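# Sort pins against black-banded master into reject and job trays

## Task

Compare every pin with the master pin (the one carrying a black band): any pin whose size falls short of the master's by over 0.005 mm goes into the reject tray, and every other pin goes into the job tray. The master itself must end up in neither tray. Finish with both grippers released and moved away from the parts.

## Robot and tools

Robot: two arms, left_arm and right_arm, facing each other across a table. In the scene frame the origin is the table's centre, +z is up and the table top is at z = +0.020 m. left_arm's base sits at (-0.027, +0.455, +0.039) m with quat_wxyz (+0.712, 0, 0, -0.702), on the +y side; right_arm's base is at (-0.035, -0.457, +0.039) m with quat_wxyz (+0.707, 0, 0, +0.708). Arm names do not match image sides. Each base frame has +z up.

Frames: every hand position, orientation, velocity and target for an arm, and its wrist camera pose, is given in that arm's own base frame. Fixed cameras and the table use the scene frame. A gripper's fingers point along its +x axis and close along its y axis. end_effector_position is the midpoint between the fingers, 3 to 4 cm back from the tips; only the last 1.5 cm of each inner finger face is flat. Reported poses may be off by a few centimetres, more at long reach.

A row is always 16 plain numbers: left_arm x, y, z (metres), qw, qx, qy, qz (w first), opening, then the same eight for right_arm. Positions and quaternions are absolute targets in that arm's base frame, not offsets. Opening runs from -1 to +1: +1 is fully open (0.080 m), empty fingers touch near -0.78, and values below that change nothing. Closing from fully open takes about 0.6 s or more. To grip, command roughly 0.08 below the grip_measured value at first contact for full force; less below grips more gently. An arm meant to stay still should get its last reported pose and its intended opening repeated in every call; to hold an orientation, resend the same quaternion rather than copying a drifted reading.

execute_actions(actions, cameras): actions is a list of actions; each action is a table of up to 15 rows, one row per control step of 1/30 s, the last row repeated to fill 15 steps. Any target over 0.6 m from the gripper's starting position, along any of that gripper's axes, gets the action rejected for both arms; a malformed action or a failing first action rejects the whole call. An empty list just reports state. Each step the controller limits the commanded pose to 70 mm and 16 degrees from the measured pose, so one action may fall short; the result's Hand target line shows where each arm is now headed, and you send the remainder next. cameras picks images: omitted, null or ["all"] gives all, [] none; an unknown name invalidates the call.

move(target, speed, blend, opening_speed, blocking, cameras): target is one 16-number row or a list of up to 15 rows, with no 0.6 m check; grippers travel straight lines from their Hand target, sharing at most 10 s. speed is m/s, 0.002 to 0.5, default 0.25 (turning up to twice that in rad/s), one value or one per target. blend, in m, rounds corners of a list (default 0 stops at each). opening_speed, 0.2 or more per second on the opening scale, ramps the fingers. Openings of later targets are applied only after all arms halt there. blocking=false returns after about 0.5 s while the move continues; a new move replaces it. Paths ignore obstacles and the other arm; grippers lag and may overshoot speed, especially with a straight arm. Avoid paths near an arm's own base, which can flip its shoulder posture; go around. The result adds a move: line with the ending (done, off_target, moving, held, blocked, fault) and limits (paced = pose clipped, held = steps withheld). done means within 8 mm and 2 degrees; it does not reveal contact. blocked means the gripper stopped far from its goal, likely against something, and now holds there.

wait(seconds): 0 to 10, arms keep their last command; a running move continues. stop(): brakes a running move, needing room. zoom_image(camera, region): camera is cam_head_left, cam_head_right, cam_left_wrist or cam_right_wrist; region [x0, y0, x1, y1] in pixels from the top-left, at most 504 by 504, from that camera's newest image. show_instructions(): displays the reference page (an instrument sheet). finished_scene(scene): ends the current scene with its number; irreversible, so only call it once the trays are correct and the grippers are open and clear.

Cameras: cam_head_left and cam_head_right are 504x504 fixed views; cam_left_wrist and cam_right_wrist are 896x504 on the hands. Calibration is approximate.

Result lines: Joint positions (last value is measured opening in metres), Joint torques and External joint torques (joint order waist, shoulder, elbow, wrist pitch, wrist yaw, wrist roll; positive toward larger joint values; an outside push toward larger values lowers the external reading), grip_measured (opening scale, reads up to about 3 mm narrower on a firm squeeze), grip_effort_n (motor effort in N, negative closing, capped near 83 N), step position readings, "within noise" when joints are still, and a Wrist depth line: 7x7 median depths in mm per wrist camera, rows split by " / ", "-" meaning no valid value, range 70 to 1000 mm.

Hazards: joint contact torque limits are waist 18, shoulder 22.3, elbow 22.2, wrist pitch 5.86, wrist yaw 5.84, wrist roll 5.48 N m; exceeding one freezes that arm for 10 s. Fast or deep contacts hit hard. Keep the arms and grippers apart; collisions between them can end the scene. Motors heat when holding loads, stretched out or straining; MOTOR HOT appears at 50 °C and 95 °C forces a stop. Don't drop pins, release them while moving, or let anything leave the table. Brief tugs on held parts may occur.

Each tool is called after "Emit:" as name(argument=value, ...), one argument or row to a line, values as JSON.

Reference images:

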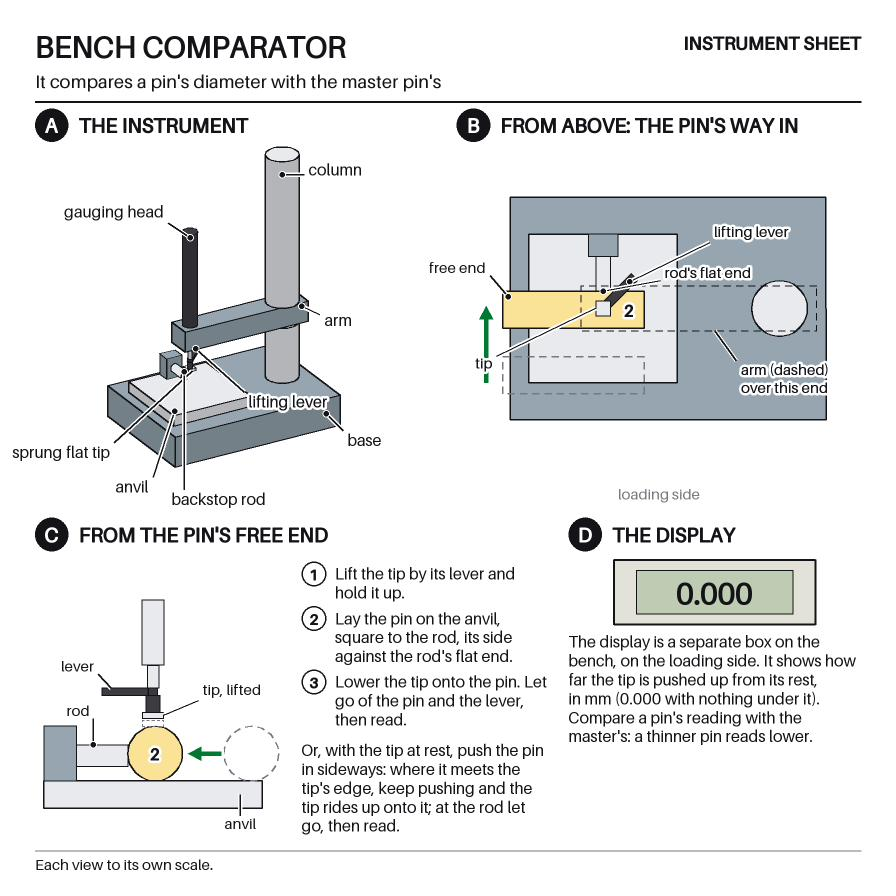

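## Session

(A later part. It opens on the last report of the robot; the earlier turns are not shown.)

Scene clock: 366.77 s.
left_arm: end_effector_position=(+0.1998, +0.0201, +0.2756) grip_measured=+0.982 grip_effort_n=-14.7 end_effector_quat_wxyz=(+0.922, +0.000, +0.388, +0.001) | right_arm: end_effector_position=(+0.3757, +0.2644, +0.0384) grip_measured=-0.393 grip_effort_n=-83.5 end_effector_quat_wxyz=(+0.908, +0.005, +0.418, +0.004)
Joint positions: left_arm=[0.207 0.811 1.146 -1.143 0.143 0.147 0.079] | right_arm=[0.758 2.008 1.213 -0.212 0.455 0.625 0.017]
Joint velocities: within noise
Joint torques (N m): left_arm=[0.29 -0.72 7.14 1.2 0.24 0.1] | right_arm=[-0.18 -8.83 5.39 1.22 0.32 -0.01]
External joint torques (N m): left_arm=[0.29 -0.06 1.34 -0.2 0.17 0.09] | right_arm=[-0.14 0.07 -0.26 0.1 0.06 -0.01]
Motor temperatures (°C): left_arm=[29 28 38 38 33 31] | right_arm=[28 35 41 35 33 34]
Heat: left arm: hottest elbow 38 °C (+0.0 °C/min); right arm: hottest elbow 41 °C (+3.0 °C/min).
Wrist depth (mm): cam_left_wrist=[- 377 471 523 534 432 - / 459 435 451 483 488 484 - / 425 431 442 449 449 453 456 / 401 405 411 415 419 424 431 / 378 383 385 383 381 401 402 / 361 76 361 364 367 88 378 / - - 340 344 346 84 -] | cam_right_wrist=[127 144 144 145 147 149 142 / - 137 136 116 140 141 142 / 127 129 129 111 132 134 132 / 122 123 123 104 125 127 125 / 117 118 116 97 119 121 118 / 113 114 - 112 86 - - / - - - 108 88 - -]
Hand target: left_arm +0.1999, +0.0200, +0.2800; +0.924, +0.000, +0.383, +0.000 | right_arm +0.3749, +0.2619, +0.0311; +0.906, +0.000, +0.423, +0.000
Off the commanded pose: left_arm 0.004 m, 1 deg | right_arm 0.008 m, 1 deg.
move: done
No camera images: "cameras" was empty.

Emit:
move(
  target=[
    [0.20, 0.02, 0.28, 0.92388, 0, 0.38268, 0, 0.98, 0.375, 0.262, 0.0345, 0.9063, 0, 0.4226, 0, -0.15],
    [0.20, 0.02, 0.28, 0.92388, 0, 0.38268, 0, 0.98, 0.33, 0.262, 0.09, 0.9063, 0, 0.4226, 0, 0.0],
    [0.20, 0.02, 0.28, 0.92388, 0, 0.38268, 0, 0.98, 0.24, 0.10, 0.17, 0.8373, 0.1617, 0.3904, -0.3468, 0.0],
    [0.20, 0.02, 0.28, 0.92388, 0, 0.38268, 0, 0.98, 0.19, 0.02, 0.10, 0.6409, 0.2988, 0.2988, -0.6409, 0.0],
  ],
  speed=[0.1,0.15,0.35,0.3],
  opening_speed=0.8,
  blend=[0,0,0.04,0],
  cameras=["cam_right_wrist","cam_head_left"],
)

Scene clock: 380.63 s.
left_arm: end_effector_position=(+0.1998, +0.0201, +0.2756) grip_measured=+0.982 grip_effort_n=-14.7 end_effector_quat_wxyz=(+0.922, +0.000, +0.388, +0.001) | right_arm: end_effector_position=(+0.1915, +0.0212, +0.1026) grip_measured=-0.003 grip_effort_n=13.7 end_effector_quat_wxyz=(+0.644, +0.303, +0.298, -0.636)
Joint positions: left_arm=[0.207 0.811 1.146 -1.143 0.143 0.147 0.079] | right_arm=[0.554 1.543 0.952 -1.381 0.582 2.243 0.035]
Joint velocities: within noise
Joint torques (N m): left_arm=[0.29 -0.72 7.14 1.2 0.24 0.1] | right_arm=[-0.2 -4.43 4.32 -0.1 0.28 0.14]
External joint torques (N m): left_arm=[0.3 -0.1 1.4 -0.19 0.17 0.1] | right_arm=[-0.21 -0.09 -0.26 0.25 -0.06 0.14]
Motor temperatures (°C): left_arm=[29 28 38 38 33 31] | right_arm=[28 38 40 35 33 34]
Heat: left arm: hottest elbow 38 °C (+0.0 °C/min); right arm: hottest elbow 40 °C (+0.0 °C/min).
Wrist depth (mm): cam_left_wrist=[- 377 473 524 537 543 - / 458 434 452 483 490 494 - / 426 432 441 447 447 453 456 / 401 408 410 416 419 424 431 / 377 384 386 381 383 398 403 / 362 76 362 364 367 88 377 / - - 340 343 346 84 -] | cam_right_wrist=[197 214 249 252 255 252 234 / 203 228 235 237 240 239 220 / 214 218 220 221 225 226 207 / 205 206 209 206 213 215 198 / 194 196 197 196 93 203 198 / 187 - - 189 90 - - / - - - 181 - - -]
Hand target: left_arm +0.1999, +0.0200, +0.2800; +0.924, +0.000, +0.383, +0.000 | right_arm +0.1900, +0.0200, +0.1000; +0.641, +0.299, +0.299, -0.641
Off the commanded pose: left_arm 0.004 m, 1 deg | right_arm 0.003 m, 1 deg.
move: done
camera_calibration:
cam_right_wrist: T_world_to_cam=[[-0.998978, 0.0417795, 0.0172671, 0.192524], [0.0338058, 0.943984, -0.328254, 0.0323045], [-0.0300142, -0.327335, -0.944432, 0.188893], [0, 0, 0, 1]] pos_world=[0.196904, 0.0232927, 0.185676]
Images, in order (width x height): cam_head_left 504x504, cam_right_wrist 896x504.

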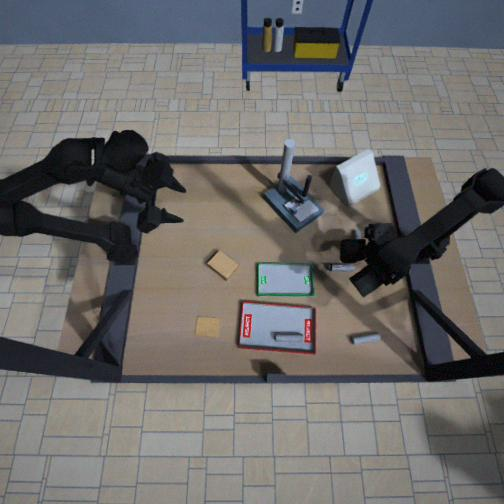

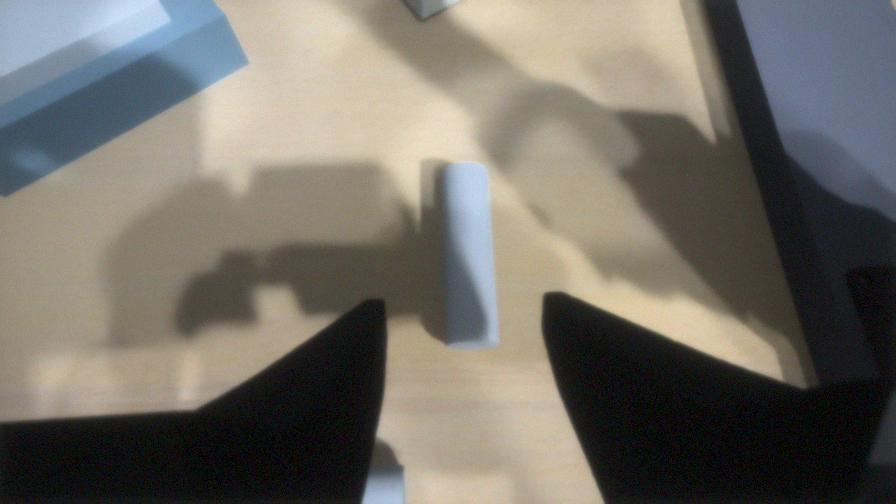

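Emit:
move(
  target=[
    [0.20, 0.02, 0.28, 0.92388, 0, 0.38268, 0, 0.98, 0.186, 0.015, 0.06, 0.6409, 0.2988, 0.2988, -0.6409, 0.0],
    [0.20, 0.02, 0.28, 0.92388, 0, 0.38268, 0, 0.98, 0.184, 0.0015, 0.031, 0.6409, 0.2988, 0.2988, -0.6409, 0.0],
  ],
  speed=[0.15,0.06],
  cameras=["cam_right_wrist"],
)

Scene clock: 389.70 s.
left_arm: end_effector_position=(+0.1998, +0.0201, +0.2756) grip_measured=+0.982 grip_effort_n=-14.7 end_effector_quat_wxyz=(+0.922, +0.000, +0.388, +0.001) | right_arm: end_effector_position=(+0.1858, +0.0035, +0.0329) grip_measured=-0.003 grip_effort_n=14.2 end_effector_quat_wxyz=(+0.641, +0.306, +0.298, -0.638)
Joint positions: left_arm=[0.207 0.811 1.146 -1.143 0.143 0.147 0.079] | right_arm=[0.493 1.625 0.725 -1.034 0.599 2.183 0.035]
Joint velocities: within noise
Joint torques (N m): left_arm=[0.29 -0.73 7.14 1.2 0.24 0.1] | right_arm=[-0.22 -4.27 3.64 -0.07 0.51 -0.13]
External joint torques (N m): left_arm=[0.32 -0.15 1.41 -0.19 0.16 0.09] | right_arm=[-0.2 0.03 -0.21 0.25 0.15 -0.13]
Motor temperatures (°C): left_arm=[29 28 39 38 33 31] | right_arm=[28 37 39 34 33 34]
Heat: left arm: hottest elbow 39 °C (+1.0 °C/min); right arm: hottest elbow 39 °C (-2.0 °C/min).
Wrist depth (mm): cam_left_wrist=[- 377 471 523 535 542 - / 458 434 451 483 489 492 - / 425 432 440 445 446 453 457 / 402 408 409 416 419 423 431 / 377 384 387 381 382 400 402 / 362 76 360 364 367 88 379 / - - 341 344 346 84 -] | cam_right_wrist=[158 159 161 164 165 167 166 / 149 150 152 151 155 156 158 / 141 141 143 128 146 148 149 / 133 134 135 119 138 140 141 / 127 128 128 112 93 132 134 / 121 - - 122 82 - - / - - - 117 118 - -]
Hand target: left_arm +0.1999, +0.0200, +0.2800; +0.924, +0.000, +0.383, +0.000 | right_arm +0.1840, +0.0015, +0.0311; +0.641, +0.299, +0.299, -0.641
Off the commanded pose: left_arm 0.004 m, 1 deg | right_arm 0.003 m, 1 deg.
move: done
camera_calibration:
cam_right_wrist: T_world_to_cam=[[-0.998647, 0.0496567, 0.0154132, 0.188739], [0.0419755, 0.944922, -0.324594, 0.0246731], [-0.0306825, -0.323508, -0.945728, 0.117201], [0, 0, 0, 1]] pos_world=[0.191044, 0.00522909, 0.11594]
Images, in order (width x height): cam_right_wrist 896x504.

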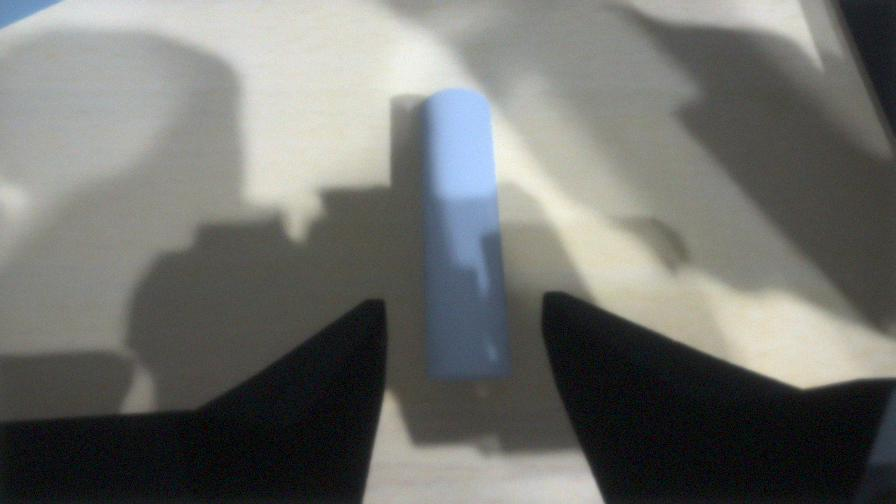

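Emit:
move(
  target=[0.20, 0.02, 0.28, 0.92388, 0, 0.38268, 0, 0.98, 0.184, 0.001, 0.021, 0.6409, 0.2988, 0.2988, -0.6409, 0.0],
  speed=0.04,
  cameras=["cam_right_wrist"],
)

Scene clock: 395.03 s.
left_arm: end_effector_position=(+0.1998, +0.0201, +0.2756) grip_measured=+0.982 grip_effort_n=-14.7 end_effector_quat_wxyz=(+0.922, +0.000, +0.388, +0.001) | right_arm: end_effector_position=(+0.1859, +0.0031, +0.0229) grip_measured=-0.003 grip_effort_n=13.7 end_effector_quat_wxyz=(+0.641, +0.306, +0.298, -0.638)
Joint positions: left_arm=[0.207 0.811 1.146 -1.143 0.143 0.147 0.079] | right_arm=[0.491 1.654 0.705 -0.984 0.6 2.181 0.035]
Joint velocities: within noise
Joint torques (N m): left_arm=[0.29 -0.72 7.13 1.2 0.24 0.1] | right_arm=[-0.23 -4.35 3.5 -0.04 0.51 -0.12]
External joint torques (N m): left_arm=[0.29 -0.07 1.3 -0.22 0.17 0.1] | right_arm=[-0.2 0.04 -0.26 0.25 0.14 -0.13]
Motor temperatures (°C): left_arm=[29 28 39 38 33 31] | right_arm=[28 36 38 34 33 34]
Heat: left arm: hottest elbow 39 °C (+1.0 °C/min); right arm: hottest elbow 38 °C (-2.0 °C/min).
Wrist depth (mm): cam_left_wrist=[- 376 472 524 534 540 - / 461 436 451 482 490 492 - / 425 433 441 448 447 452 455 / 401 406 411 415 419 423 431 / 376 384 387 383 383 399 402 / 362 76 360 363 367 88 378 / - - 340 344 346 84 -] | cam_right_wrist=[147 147 149 151 152 154 155 / 137 139 140 123 143 145 146 / 130 131 132 114 135 136 137 / 123 124 125 109 127 129 130 / 117 118 118 102 96 122 122 / 112 114 - 113 112 - - / - - - 108 - - -]
Hand target: left_arm +0.1999, +0.0200, +0.2800; +0.924, +0.000, +0.383, +0.000 | right_arm +0.1840, +0.0010, +0.0210; +0.641, +0.299, +0.299, -0.641
Off the commanded pose: left_arm 0.004 m, 1 deg | right_arm 0.003 m, 1 deg.
move: done
camera_calibration:
cam_right_wrist: T_world_to_cam=[[-0.998638, 0.0499067, 0.0151903, 0.189063], [0.0422866, 0.944935, -0.324515, 0.0217874], [-0.0305493, -0.323431, -0.945758, 0.107549], [0, 0, 0, 1]] pos_world=[0.191169, 0.00476154, 0.105914]
Images, in order (width x height): cam_right_wrist 896x504.

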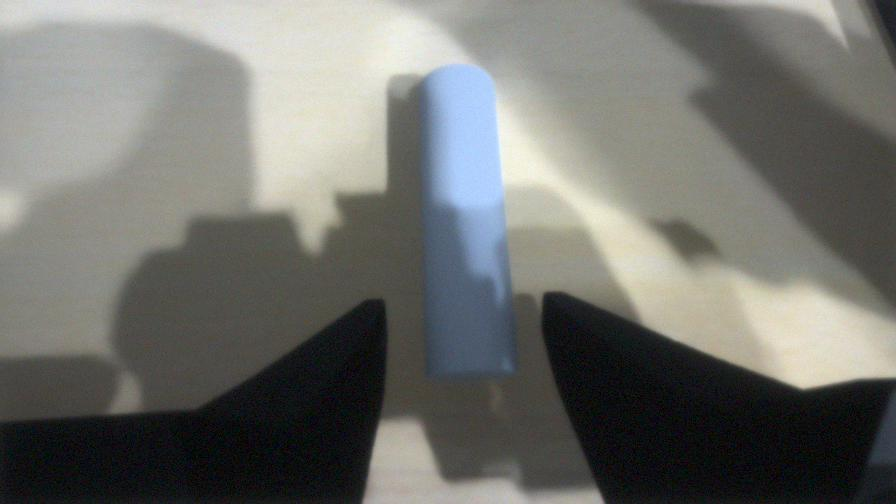

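Emit:
move(
  target=[
    [0.20, 0.02, 0.28, 0.92388, 0, 0.38268, 0, 0.98, 0.184, 0.001, 0.0182, 0.6409, 0.2988, 0.2988, -0.6409, 0.0],
    [0.20, 0.02, 0.28, 0.92388, 0, 0.38268, 0, 0.98, 0.184, 0.001, 0.0182, 0.6409, 0.2988, 0.2988, -0.6409, -0.60],
    [0.20, 0.02, 0.28, 0.92388, 0, 0.38268, 0, 0.98, 0.19, 0.0, 0.10, 0.6409, 0.2988, 0.2988, -0.6409, -0.60],
    [0.20, 0.02, 0.28, 0.92388, 0, 0.38268, 0, 0.98, 0.28, -0.107, 0.13, 0.8129, 0.1869, 0.3790, -0.4009, -0.60],
  ],
  speed=[0.05,0.05,0.1,0.2],
  blend=[0,0,0.02,0],
  opening_speed=0.8,
  cameras=["cam_right_wrist"],
)

Scene clock: 403.40 s.
left_arm: end_effector_position=(+0.1998, +0.0201, +0.2756) grip_measured=+0.982 grip_effort_n=-14.7 end_effector_quat_wxyz=(+0.922, +0.000, +0.388, +0.001) | right_arm: end_effector_position=(+0.2786, -0.1057, +0.1248) grip_measured=-0.392 grip_effort_n=-83.5 end_effector_quat_wxyz=(+0.809, +0.185, +0.388, -0.401)
Joint positions: left_arm=[0.207 0.811 1.146 -1.143 0.143 0.147 0.079] | right_arm=[-0.133 1.281 0.817 -0.591 0.467 0.653 0.017]
Joint velocities: within noise
Joint torques (N m): left_arm=[0.3 -0.72 7.14 1.2 0.24 0.1] | right_arm=[-0.21 -6.36 7.11 1.31 0.36 -0.13]
External joint torques (N m): left_arm=[0.28 -0.11 1.34 -0.21 0.18 0.1] | right_arm=[-0.22 -2.36 0.96 0.27 0.1 -0.13]
Motor temperatures (°C): left_arm=[29 28 39 38 33 31] | right_arm=[28 36 38 34 34 34]
Heat: left arm: hottest elbow 39 °C (+1.0 °C/min); right arm: hottest elbow 38 °C (-2.0 °C/min).
Wrist depth (mm): cam_left_wrist=[- 377 470 526 536 543 - / 459 436 450 483 493 490 - / 423 431 441 447 448 454 457 / 402 405 411 416 419 422 431 / 377 384 386 382 382 399 402 / 360 76 361 365 368 88 379 / - - 341 344 345 84 -] | cam_right_wrist=[243 245 127 224 265 268 141 / 231 231 135 118 251 248 149 / 222 220 185 110 238 205 158 / 213 188 182 104 227 203 168 / 203 205 196 97 216 200 183 / 197 199 - 201 86 - - / - - - 196 - - -]
Hand target: left_arm +0.1999, +0.0200, +0.2800; +0.924, +0.000, +0.383, +0.000 | right_arm +0.2799, -0.1070, +0.1300; +0.813, +0.187, +0.379, -0.401
Off the commanded pose: left_arm 0.004 m, 1 deg | right_arm 0.006 m, 1 deg.
move: done
camera_calibration:
cam_right_wrist: T_world_to_cam=[[-0.820514, -0.570284, 0.0391576, 0.167383], [-0.551209, 0.771202, -0.318458, 0.299958], [0.151413, -0.282883, -0.947128, 0.125317], [0, 0, 0, 1]] pos_world=[0.283705, -0.100422, 0.207661]
Images, in order (width x height): cam_right_wrist 896x504.

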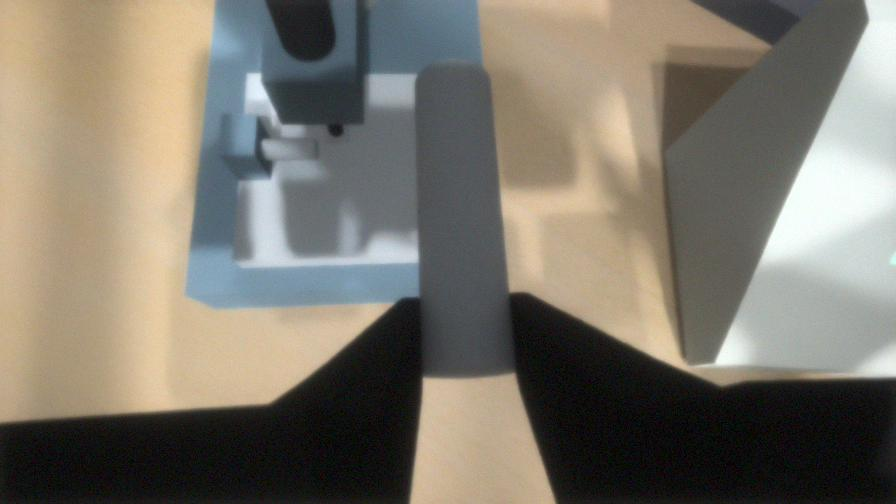

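Emit:
move(
  target=[
    [0.20, 0.02, 0.28, 0.92388, 0, 0.38268, 0, 0.98, 0.3035, -0.1230, 0.10, 0.8129, 0.1869, 0.3790, -0.4009, -0.60],
    [0.20, 0.02, 0.28, 0.92388, 0, 0.38268, 0, 0.98, 0.3035, -0.1230, 0.065, 0.8129, 0.1869, 0.3790, -0.4009, -0.60],
    [0.20, 0.02, 0.28, 0.92388, 0, 0.38268, 0, 0.98, 0.3342, -0.0994, 0.0660, 0.8129, 0.1869, 0.3790, -0.4009, -0.60],
  ],
  speed=[0.1,0.05,0.03],
  cameras=["cam_right_wrist"],
)

Scene clock: 409.40 s.
left_arm: end_effector_position=(+0.1998, +0.0201, +0.2756) grip_measured=+0.982 grip_effort_n=-14.7 end_effector_quat_wxyz=(+0.922, +0.000, +0.388, +0.001) | right_arm: end_effector_position=(+0.3283, -0.1049, +0.0680) grip_measured=-0.392 grip_effort_n=-83.5 end_effector_quat_wxyz=(+0.810, +0.184, +0.375, -0.411)
Joint positions: left_arm=[0.207 0.811 1.146 -1.143 0.143 0.147 0.079] | right_arm=[-0.094 1.573 0.809 -0.292 0.512 0.7 0.017]
Joint velocities: within noise
Joint torques (N m): left_arm=[0.3 -0.72 7.14 1.21 0.24 0.1] | right_arm=[1.02 -4.9 7.4 1.13 -0.27 0.04]
External joint torques (N m): left_arm=[0.3 -0.08 1.39 -0.18 0.17 0.1] | right_arm=[1.06 0.74 1.79 0.1 -0.57 0.04]
Motor temperatures (°C): left_arm=[29 28 39 38 33 31] | right_arm=[28 35 38 34 33 34]
Heat: left arm: hottest elbow 39 °C (+1.0 °C/min); right arm: hottest elbow 38 °C (-2.0 °C/min).
Wrist depth (mm): cam_left_wrist=[- 376 446 517 533 542 - / 457 434 450 483 491 492 - / 426 430 440 446 448 454 458 / 400 406 411 416 420 421 433 / 376 383 385 382 382 400 402 / 363 76 362 365 368 88 379 / - - 340 343 345 84 -] | cam_right_wrist=[183 186 153 - 160 204 207 / 174 176 117 109 141 191 194 / 165 167 124 109 133 181 181 / 158 158 122 104 126 171 173 / 150 151 118 97 94 161 165 / - 146 - 148 86 - - / - - - 143 - - -]
Hand target: left_arm +0.1999, +0.0200, +0.2800; +0.924, +0.000, +0.383, +0.000 | right_arm +0.3341, -0.0993, +0.0661; +0.813, +0.187, +0.379, -0.401
Off the commanded pose: left_arm 0.004 m, 1 deg | right_arm 0.008 m, 1 deg.
move: done
camera_calibration:
cam_right_wrist: T_world_to_cam=[[-0.831875, -0.553796, 0.0359619, 0.216496], [-0.530622, 0.774735, -0.34384, 0.304014], [0.162556, -0.305114, -0.938339, 0.0576475], [0, 0, 0, 1]] pos_world=[0.332043, -0.0980462, 0.150839]
Images, in order (width x height): cam_right_wrist 896x504.

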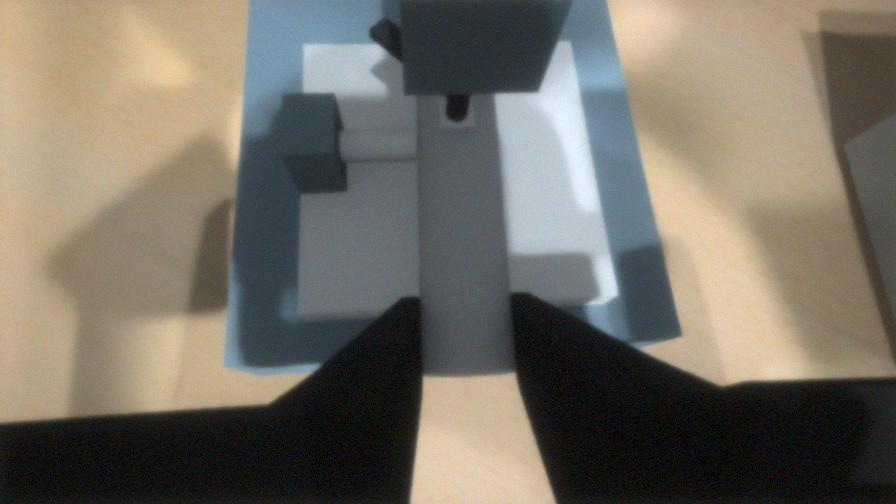

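Emit:
move(
  target=[
    [0.20, 0.02, 0.28, 0.92388, 0, 0.38268, 0, 0.98, 0.3275, -0.1058, 0.0665, 0.8129, 0.1869, 0.3790, -0.4009, -0.60],
    [0.20, 0.02, 0.28, 0.92388, 0, 0.38268, 0, 0.98, 0.3275, -0.1058, 0.0665, 0.8129, 0.1869, 0.3790, -0.4009, -0.05],
    [0.20, 0.02, 0.28, 0.92388, 0, 0.38268, 0, 0.98, 0.3005, -0.070, 0.12, 0.8129, 0.1869, 0.3790, -0.4009, -0.05],
    [0.20, 0.02, 0.28, 0.92388, 0, 0.38268, 0, 0.98, 0.25, -0.06, 0.19, 0.8129, 0.1869, 0.3790, -0.4009, -0.05],
  ],
  speed=[0.03,0.03,0.12,0.2],
  opening_speed=0.6,
  cameras=["cam_right_wrist"],
)

Emit:
zoom_image(
  camera="cam_right_wrist",
  region=[745, 150, 875, 215],
)

Scene clock: 419.10 s.
left_arm: end_effector_position=(+0.1998, +0.0201, +0.2756) grip_measured=+0.982 grip_effort_n=-14.7 end_effector_quat_wxyz=(+0.922, +0.000, +0.388, +0.001) | right_arm: end_effector_position=(+0.2489, -0.0603, +0.1850) grip_measured=-0.054 grip_effort_n=14.2 end_effector_quat_wxyz=(+0.810, +0.183, +0.386, -0.402)
Joint positions: left_arm=[0.207 0.811 1.146 -1.143 0.143 0.147 0.079] | right_arm=[0.085 1.158 0.989 -0.994 0.569 0.873 0.033]
Joint velocities: within noise
Joint torques (N m): left_arm=[0.29 -0.73 7.13 1.2 0.24 0.1] | right_arm=[0.24 -4.61 7.86 0.69 0.48 0.14]
External joint torques (N m): left_arm=[0.29 -0.07 1.39 -0.17 0.17 0.1] | right_arm=[0.2 -1.5 1.74 -0.2 0.15 0.13]
Motor temperatures (°C): left_arm=[29 28 39 38 33 31] | right_arm=[28 35 40 34 33 34]
Heat: left arm: hottest elbow 39 °C (+1.0 °C/min); right arm: hottest elbow 40 °C (-1.0 °C/min).
Wrist depth (mm): cam_left_wrist=[- 377 457 525 530 544 - / 459 437 450 484 490 492 - / 425 433 441 449 448 452 456 / 400 408 408 417 419 424 431 / 376 384 386 381 383 400 402 / 361 76 361 365 367 88 379 / - - 340 344 346 84 -] | cam_right_wrist=[319 325 288 304 347 231 218 / 301 308 252 284 327 228 226 / 289 294 257 266 309 241 241 / 276 280 279 286 294 259 261 / 263 267 270 277 103 286 290 / 250 - - 263 80 - - / - - - 253 - - -]
Hand target: left_arm +0.1999, +0.0200, +0.2800; +0.924, +0.000, +0.383, +0.000 | right_arm +0.2499, -0.0600, +0.1899; +0.813, +0.187, +0.379, -0.401
Off the commanded pose: left_arm 0.004 m, 1 deg | right_arm 0.005 m, 1 deg.
move: done
camera_calibration:
cam_right_wrist: T_world_to_cam=[[-0.820032, -0.570886, 0.0404526, 0.166126], [-0.551228, 0.768829, -0.324113, 0.268635], [0.153931, -0.288082, -0.945153, 0.198395], [0, 0, 0, 1]] pos_world=[0.253769, -0.054541, 0.267862]
Images, in order (width x height): cam_right_wrist 896x504.

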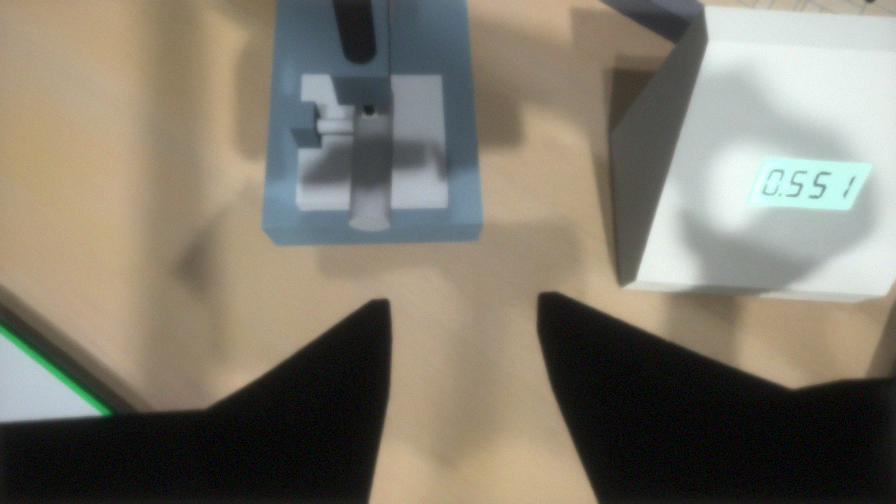

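Scaled by 3.877 from the camera's 896x504 image, which has a finer 1280x720 frame.

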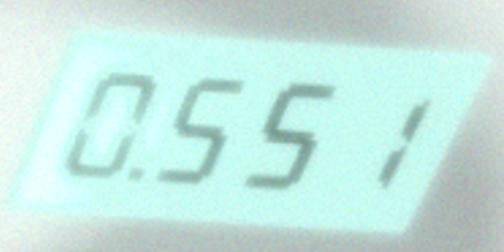

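Emit:
move(
  target=[
    [0.20, 0.02, 0.28, 0.92388, 0, 0.38268, 0, 0.98, 0.298, -0.071, 0.118, 0.8129, 0.1869, 0.3790, -0.4009, -0.05],
    [0.20, 0.02, 0.28, 0.92388, 0, 0.38268, 0, 0.98, 0.325, -0.1073, 0.0645, 0.8129, 0.1869, 0.3790, -0.4009, -0.05],
    [0.20, 0.02, 0.28, 0.92388, 0, 0.38268, 0, 0.98, 0.325, -0.1073, 0.0645, 0.8129, 0.1869, 0.3790, -0.4009, -0.60],
    [0.20, 0.02, 0.28, 0.92388, 0, 0.38268, 0, 0.98, 0.3005, -0.126, 0.069, 0.8129, 0.1869, 0.3790, -0.4009, -0.60],
    [0.20, 0.02, 0.28, 0.92388, 0, 0.38268, 0, 0.98, 0.295, -0.120, 0.13, 0.8129, 0.1869, 0.3790, -0.4009, -0.60],
  ],
  speed=[0.2,0.1,0.1,0.05,0.1],
  opening_speed=0.8,
  cameras=["cam_right_wrist"],
)

Emit:
move(
  target=[
    [0.20, 0.02, 0.28, 0.92388, 0, 0.38268, 0, 0.98, 0.27, 0.0, 0.16, 0.9063, 0, 0.4226, 0, -0.60],
    [0.20, 0.02, 0.28, 0.92388, 0, 0.38268, 0, 0.98, 0.36, 0.207, 0.10, 0.9063, 0, 0.4226, 0, -0.60],
  ],
  speed=0.25,
  blend=[0.03,0],
  cameras=["cam_right_wrist"],
)

Scene clock: 432.03 s.
left_arm: end_effector_position=(+0.1998, +0.0201, +0.2756) grip_measured=+0.982 grip_effort_n=-14.7 end_effector_quat_wxyz=(+0.922, +0.000, +0.388, +0.001) | right_arm: end_effector_position=(+0.2908, -0.1190, +0.1187) grip_measured=-0.393 grip_effort_n=-83.5 end_effector_quat_wxyz=(+0.806, +0.184, +0.396, -0.400)
Joint positions: left_arm=[0.207 0.811 1.146 -1.143 0.143 0.147 0.079] | right_arm=[-0.184 1.351 0.847 -0.545 0.438 0.602 0.017]
Joint velocities: within noise
Joint torques (N m): left_arm=[0.29 -0.74 7.14 1.2 0.24 0.1] | right_arm=[0.21 -7.34 8.56 1.05 0.55 0.14]
External joint torques (N m): left_arm=[0.29 -0.14 1.37 -0.21 0.17 0.1] | right_arm=[0.24 -2.81 2.39 -0.01 0.29 0.14]
Motor temperatures (°C): left_arm=[29 28 39 38 33 31] | right_arm=[28 34 40 34 33 34]
Heat: left arm: hottest elbow 39 °C (+1.0 °C/min); right arm: hottest elbow 40 °C (-1.0 °C/min).
Wrist depth (mm): cam_left_wrist=[- 375 469 523 536 543 - / 458 435 450 484 490 492 - / 424 431 441 448 448 453 456 / 400 406 411 416 420 424 431 / 377 384 387 383 383 400 401 / 363 76 361 364 367 88 379 / - - 339 344 347 84 -] | cam_right_wrist=[230 233 116 212 252 256 241 / 220 221 113 117 240 245 147 / 211 185 175 109 229 210 146 / 203 177 169 104 219 206 152 / 195 188 168 98 210 203 163 / 189 192 - 194 86 - - / - - - 190 - - -]
Hand target: left_arm +0.1999, +0.0200, +0.2800; +0.924, +0.000, +0.383, +0.000 | right_arm +0.2949, -0.1199, +0.1300; +0.813, +0.187, +0.379, -0.401
Off the commanded pose: left_arm 0.004 m, 1 deg | right_arm 0.012 m, 2 deg.
move: off_target (right_arm)
camera_calibration:
cam_right_wrist: T_world_to_cam=[[-0.81786, -0.57335, 0.0487308, 0.167773], [-0.558688, 0.770957, -0.305767, 0.31564], [0.137742, -0.2773, -0.950858, 0.119084], [0, 0, 0, 1]] pos_world=[0.297156, -0.11413, 0.201568]
Images, in order (width x height): cam_right_wrist 896x504.

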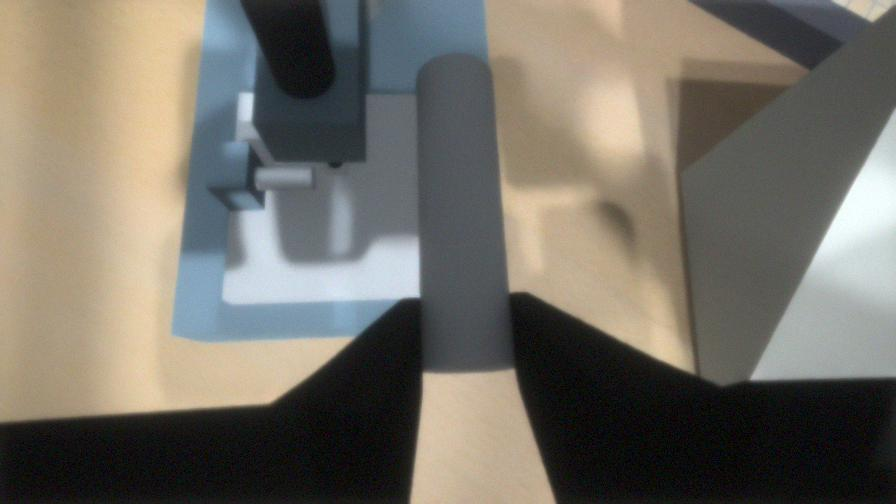

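Scene clock: 435.47 s.
left_arm: end_effector_position=(+0.1998, +0.0201, +0.2756) grip_measured=+0.982 grip_effort_n=-14.7 end_effector_quat_wxyz=(+0.922, +0.000, +0.388, +0.001) | right_arm: end_effector_position=(+0.3553, +0.2047, +0.0945) grip_measured=-0.393 grip_effort_n=-83.5 end_effector_quat_wxyz=(+0.903, -0.005, +0.430, +0.002)
Joint positions: left_arm=[0.207 0.811 1.146 -1.143 0.143 0.147 0.079] | right_arm=[0.666 1.729 1.1 -0.375 0.401 0.538 0.017]
Joint velocities: within noise
Joint torques (N m): left_arm=[0.29 -0.73 7.13 1.2 0.24 0.09] | right_arm=[0.01 -8.21 8.4 1.12 0.51 0.14]
External joint torques (N m): left_arm=[0.28 -0.15 1.37 -0.2 0.17 0.09] | right_arm=[0.02 -0.92 2.31 -0.02 0.28 0.14]
Motor temperatures (°C): left_arm=[29 28 39 39 33 31] | right_arm=[28 34 41 35 33 34]
Heat: left arm: hottest elbow 39 °C (+1.0 °C/min); right arm: hottest elbow 41 °C (+1.0 °C/min).
Wrist depth (mm): cam_left_wrist=[- 378 470 526 533 527 - / 460 436 450 483 490 487 - / 426 431 440 447 447 452 456 / 400 406 411 419 420 423 431 / 377 382 385 382 384 400 402 / 360 76 360 364 367 88 378 / - - 340 344 347 84 -] | cam_right_wrist=[202 203 206 211 212 214 223 / 192 193 197 119 203 208 210 / 184 184 181 111 194 198 199 / 176 176 177 105 187 190 191 / 169 167 156 98 104 181 184 / 164 164 - 166 86 - - / - - - 162 - - -]
Hand target: left_arm +0.1999, +0.0200, +0.2800; +0.924, +0.000, +0.383, +0.000 | right_arm +0.3599, +0.2070, +0.1000; +0.906, +0.000, +0.423, +0.000
Off the commanded pose: left_arm 0.004 m, 1 deg | right_arm 0.008 m, 1 deg.
move: done
camera_calibration:
cam_right_wrist: T_world_to_cam=[[-0.0408274, -0.998535, 0.0355232, 0.219437], [-0.947696, 0.027436, -0.317993, 0.386283], [0.316552, -0.046648, -0.947427, 0.0658508], [0, 0, 0, 1]] pos_world=[0.354193, 0.211589, 0.177429]
Images, in order (width x height): cam_right_wrist 896x504.

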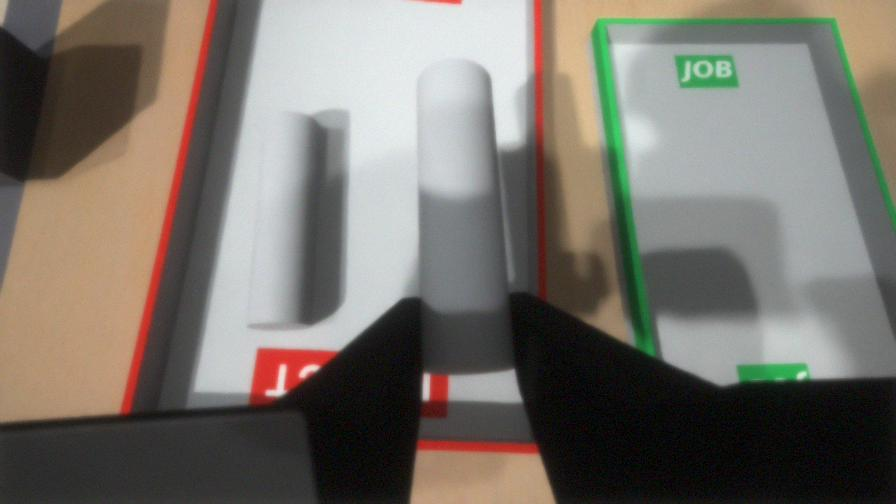

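Emit:
move(
  target=[
    [0.20, 0.02, 0.28, 0.92388, 0, 0.38268, 0, 0.98, 0.375, 0.211, 0.07, 0.9063, 0, 0.4226, 0, -0.60],
    [0.20, 0.02, 0.28, 0.92388, 0, 0.38268, 0, 0.98, 0.375, 0.211, 0.036, 0.9063, 0, 0.4226, 0, -0.60],
  ],
  speed=[0.12,0.06],
  cameras=["cam_right_wrist"],
)

Emit:
move(
  target=[0.20, 0.02, 0.28, 0.92388, 0, 0.38268, 0, 0.98, 0.375, 0.211, 0.032, 0.9063, 0, 0.4226, 0, -0.60],
  speed=0.03,
  cameras=["cam_right_wrist"],
)

Scene clock: 441.87 s.
left_arm: end_effector_position=(+0.1998, +0.0201, +0.2756) grip_measured=+0.982 grip_effort_n=-14.7 end_effector_quat_wxyz=(+0.922, +0.000, +0.388, +0.001) | right_arm: end_effector_position=(+0.3750, +0.2124, +0.0398) grip_measured=-0.393 grip_effort_n=-83.5 end_effector_quat_wxyz=(+0.907, +0.003, +0.421, +0.002)
Joint positions: left_arm=[0.207 0.811 1.146 -1.143 0.143 0.147 0.079] | right_arm=[0.651 1.893 1.049 -0.131 0.397 0.53 0.017]
Joint velocities: within noise
Joint torques (N m): left_arm=[0.29 -0.72 7.14 1.2 0.24 0.1] | right_arm=[-0.17 -8.43 5.57 1.36 0.29 -0.13]
External joint torques (N m): left_arm=[0.29 -0.14 1.42 -0.19 0.18 0.1] | right_arm=[-0.12 -0.58 0.1 0.21 0.07 -0.13]
Motor temperatures (°C): left_arm=[29 28 39 39 33 31] | right_arm=[28 35 42 35 33 34]
Heat: left arm: hottest elbow 39 °C (+0.0 °C/min); right arm: hottest elbow 42 °C (+2.0 °C/min).
Wrist depth (mm): cam_left_wrist=[- 375 470 525 523 438 - / 457 434 451 483 490 483 - / 425 431 440 448 446 451 454 / 401 407 410 416 421 423 431 / 376 382 386 382 384 400 402 / 362 76 360 364 368 88 378 / - - 339 343 346 84 -] | cam_right_wrist=[143 141 144 147 148 150 153 / 135 132 135 118 142 144 145 / 115 128 129 111 132 137 137 / 117 120 124 105 126 131 131 / 112 100 104 98 94 125 124 / 112 112 - 114 86 - - / - - - 110 88 - -]
Hand target: left_arm +0.1999, +0.0200, +0.2800; +0.924, +0.000, +0.383, +0.000 | right_arm +0.3750, +0.2110, +0.0361; +0.906, +0.000, +0.423, +0.000
Off the commanded pose: left_arm 0.004 m, 1 deg | right_arm 0.004 m, 0 deg.
move: done
camera_calibration:
cam_right_wrist: T_world_to_cam=[[-0.0484794, -0.99863, 0.0196938, 0.233371], [-0.940582, 0.0390091, -0.33732, 0.382992], [0.33609, -0.0348767, -0.941184, -0.00192186], [0, 0, 0, 1]] pos_world=[0.372195, 0.218044, 0.122786]
Images, in order (width x height): cam_right_wrist 896x504.

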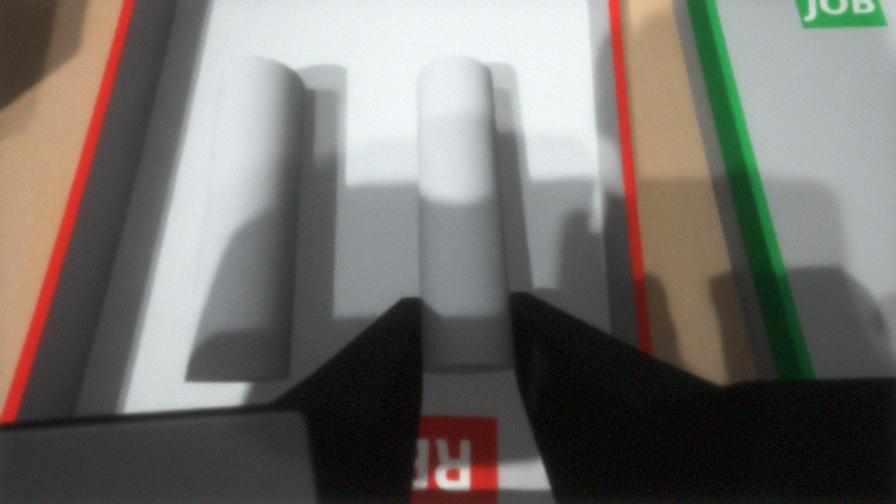

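Scene clock: 442.60 s.
left_arm: end_effector_position=(+0.1998, +0.0201, +0.2756) grip_measured=+0.982 grip_effort_n=-14.7 end_effector_quat_wxyz=(+0.922, +0.000, +0.388, +0.001) | right_arm: end_effector_position=(+0.3758, +0.2130, +0.0379) grip_measured=-0.393 grip_effort_n=-83.5 end_effector_quat_wxyz=(+0.908, +0.005, +0.419, +0.002)
Joint positions: left_arm=[0.207 0.811 1.146 -1.143 0.143 0.147 0.079] | right_arm=[0.651 1.898 1.044 -0.115 0.397 0.53 0.017]
Joint velocities: within noise
Joint torques (N m): left_arm=[0.3 -0.71 7.14 1.21 0.24 0.1] | right_arm=[-0.17 -8.05 5.36 1.29 0.29 -0.13]
External joint torques (N m): left_arm=[0.29 -0.11 1.43 -0.17 0.18 0.1] | right_arm=[-0.23 -0.13 -0.13 0.13 0.07 -0.13]
Motor temperatures (°C): left_arm=[29 28 39 39 33 31] | right_arm=[28 35 42 35 33 34]
Heat: left arm: hottest elbow 39 °C (+0.0 °C/min); right arm: hottest elbow 42 °C (+2.0 °C/min).
Wrist depth (mm): cam_left_wrist=[- 376 469 524 524 435 - / 460 436 449 483 490 485 - / 425 431 440 447 447 449 456 / 401 406 410 415 421 423 432 / 379 384 386 382 383 399 402 / 361 76 361 365 367 88 379 / - - 339 344 346 84 -] | cam_right_wrist=[143 139 144 146 147 150 151 / 134 131 134 118 139 142 143 / 120 127 127 110 131 135 135 / 115 119 122 105 125 129 129 / 110 99 102 98 94 122 123 / 111 96 - 113 86 - - / - - - 109 88 - -]
Hand target: left_arm +0.1999, +0.0200, +0.2800; +0.924, +0.000, +0.383, +0.000 | right_arm +0.3750, +0.2110, +0.0322; +0.906, +0.000, +0.423, +0.000
Off the commanded pose: left_arm 0.004 m, 1 deg | right_arm 0.006 m, 1 deg.
move: done
camera_calibration:
cam_right_wrist: T_world_to_cam=[[-0.0485655, -0.998696, 0.0157655, 0.234239], [-0.938933, 0.0402646, -0.341737, 0.382346], [0.340656, -0.0313994, -0.939663, -0.0064704], [0, 0, 0, 1]] pos_world=[0.372577, 0.218335, 0.120889]
Images, in order (width x height): cam_right_wrist 896x504.

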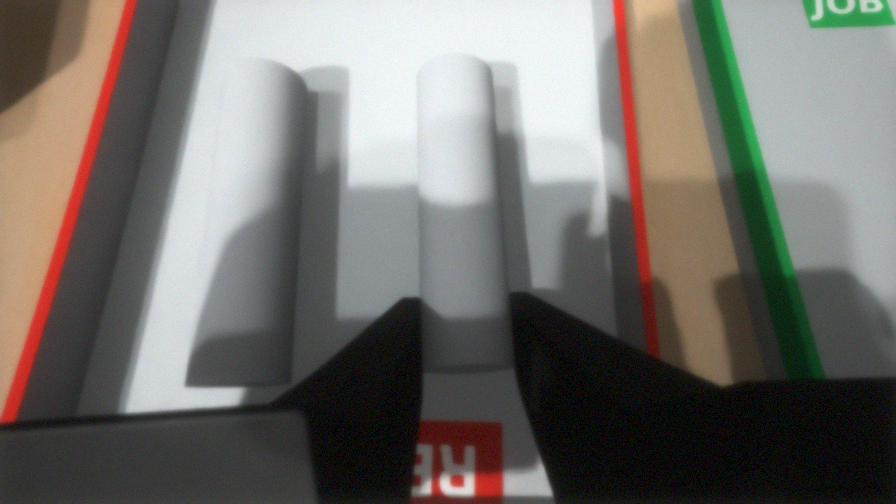

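Emit:
move(
  target=[
    [0.20, 0.02, 0.28, 0.92388, 0, 0.38268, 0, 0.98, 0.375, 0.211, 0.0345, 0.9063, 0, 0.4226, 0, -0.15],
    [0.20, 0.02, 0.28, 0.92388, 0, 0.38268, 0, 0.98, 0.33, 0.211, 0.09, 0.9063, 0, 0.4226, 0, 0.0],
    [0.20, 0.02, 0.28, 0.92388, 0, 0.38268, 0, 0.98, 0.16, 0.25, 0.14, 0.9035, -0.0332, 0.4213, 0.0711, 0.1],
  ],
  speed=[0.1,0.15,0.25],
  opening_speed=0.8,
  blend=[0,0.02,0],
  cameras=["cam_right_wrist","cam_head_left"],
)

Scene clock: 453.57 s.
left_arm: end_effector_position=(+0.1998, +0.0201, +0.2756) grip_measured=+0.982 grip_effort_n=-14.7 end_effector_quat_wxyz=(+0.922, +0.000, +0.388, +0.001) | right_arm: end_effector_position=(+0.1598, +0.2480, +0.1345) grip_measured=+0.096 grip_effort_n=14.2 end_effector_quat_wxyz=(+0.902, -0.041, +0.425, +0.068)
Joint positions: left_arm=[0.207 0.811 1.146 -1.143 0.143 0.147 0.079] | right_arm=[1.3 1.4 0.966 -0.82 0.622 1.033 0.039]
Joint velocities: within noise
Joint torques (N m): left_arm=[0.29 -0.72 7.13 1.2 0.24 0.1] | right_arm=[0.22 -6.64 7.55 0.59 0.53 0.14]
External joint torques (N m): left_arm=[0.29 -0.03 1.34 -0.19 0.17 0.09] | right_arm=[0.22 -2.04 1.66 -0.17 0.15 0.13]
Motor temperatures (°C): left_arm=[29 28 39 39 33 31] | right_arm=[28 36 42 35 33 34]
Heat: left arm: hottest elbow 39 °C (+0.0 °C/min); right arm: hottest elbow 42 °C (+4.0 °C/min).
Wrist depth (mm): cam_left_wrist=[- 377 471 526 537 544 - / 459 436 452 482 491 491 - / 425 433 439 448 446 452 455 / 402 406 411 415 420 422 429 / 378 383 385 381 382 398 404 / 361 76 360 364 367 88 378 / - - 340 343 346 84 -] | cam_right_wrist=[- - 270 274 278 288 293 / - - 257 262 266 271 276 / - 244 243 248 254 259 265 / 993 229 231 236 241 246 245 / 948 217 221 223 93 234 235 / 908 - 86 213 86 - - / - - 200 205 - - -]
Hand target: left_arm +0.1999, +0.0200, +0.2800; +0.924, +0.000, +0.383, +0.000 | right_arm +0.1600, +0.2499, +0.1400; +0.904, -0.033, +0.421, +0.071
Off the commanded pose: left_arm 0.004 m, 1 deg | right_arm 0.006 m, 1 deg.
move: done; blend cut to 0 m at target 2
camera_calibration:
cam_right_wrist: T_world_to_cam=[[0.109912, -0.993001, 0.0432305, 0.226801], [-0.938475, -0.118006, -0.32456, 0.247989], [0.32739, -0.00489779, -0.944877, 0.155234], [0, 0, 0, 1]] pos_world=[0.156982, 0.255238, 0.21736]
Images, in order (width x height): cam_head_left 504x504, cam_right_wrist 896x504.

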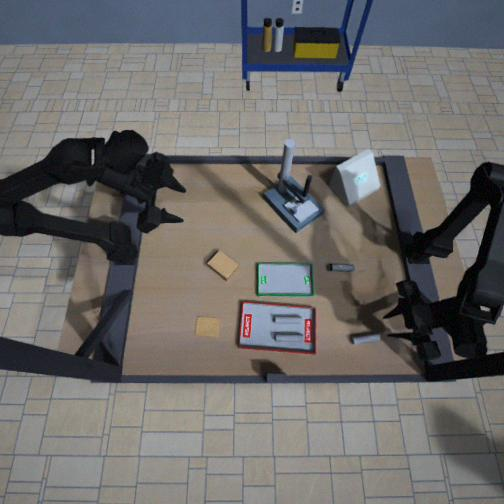

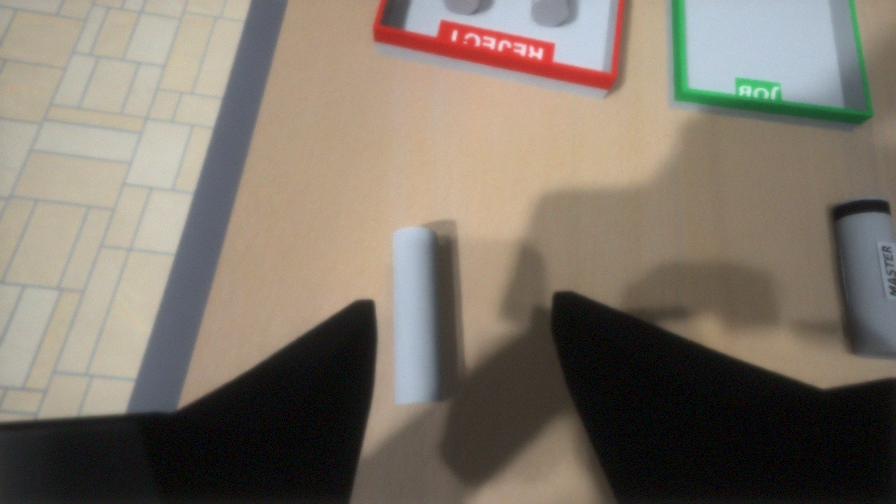

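Emit:
move(
  target=[
    [0.20, 0.02, 0.28, 0.92388, 0, 0.38268, 0, 0.98, 0.148, 0.261, 0.07, 0.9035, -0.0332, 0.4213, 0.0711, 0.1],
    [0.20, 0.02, 0.28, 0.92388, 0, 0.38268, 0, 0.98, 0.157, 0.261, 0.032, 0.9035, -0.0332, 0.4213, 0.0711, 0.1],
  ],
  speed=[0.12,0.06],
  cameras=["cam_right_wrist"],
)

Scene clock: 461.03 s.
left_arm: end_effector_position=(+0.1998, +0.0201, +0.2756) grip_measured=+0.982 grip_effort_n=-14.7 end_effector_quat_wxyz=(+0.922, +0.000, +0.388, +0.001) | right_arm: end_effector_position=(+0.1614, +0.2640, +0.0422) grip_measured=+0.096 grip_effort_n=14.2 end_effector_quat_wxyz=(+0.906, -0.014, +0.418, +0.072)
Joint positions: left_arm=[0.207 0.811 1.146 -1.143 0.143 0.147 0.079] | right_arm=[1.313 1.596 0.731 -0.354 0.63 1.067 0.039]
Joint velocities: within noise
Joint torques (N m): left_arm=[0.3 -0.73 7.14 1.2 0.24 0.1] | right_arm=[1.06 -3.47 4.14 0.96 0.49 -0.13]
External joint torques (N m): left_arm=[0.32 -0.11 1.38 -0.2 0.16 0.1] | right_arm=[1.08 1.82 -0.96 0.16 0.1 -0.13]
Motor temperatures (°C): left_arm=[29 28 39 39 33 31] | right_arm=[28 36 42 35 34 34]
Heat: left arm: hottest elbow 39 °C (+0.0 °C/min); right arm: hottest elbow 42 °C (+4.1 °C/min).
Wrist depth (mm): cam_left_wrist=[- 377 471 525 532 544 - / 461 436 450 482 489 495 - / 426 432 441 449 449 450 455 / 402 408 411 416 419 422 430 / 376 383 386 381 382 400 402 / 361 76 360 364 368 88 379 / - - 340 344 347 84 -] | cam_right_wrist=[- 166 167 168 170 170 171 / - 157 157 158 159 160 161 / 988 148 149 131 150 151 152 / 141 140 141 138 142 143 144 / 133 133 135 117 103 136 137 / 128 - 86 126 88 - - / - - 120 122 122 - -]
Hand target: left_arm +0.1999, +0.0200, +0.2800; +0.924, +0.000, +0.383, +0.000 | right_arm +0.1570, +0.2607, +0.0324; +0.904, -0.033, +0.421, +0.071
Off the commanded pose: left_arm 0.004 m, 1 deg | right_arm 0.011 m, 2 deg.
move: off_target (right_arm)
camera_calibration:
cam_right_wrist: T_world_to_cam=[[0.0938921, -0.995548, -0.00823237, 0.251935], [-0.935636, -0.0854097, -0.342477, 0.213129], [0.340249, 0.0398584, -0.93949, 0.0534272], [0, 0, 0, 1]] pos_world=[0.157578, 0.266887, 0.12526]
Images, in order (width x height): cam_right_wrist 896x504.

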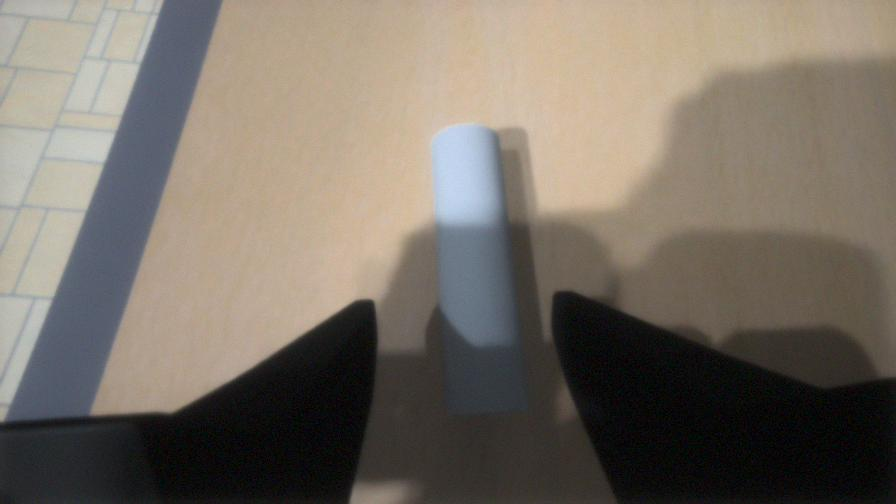

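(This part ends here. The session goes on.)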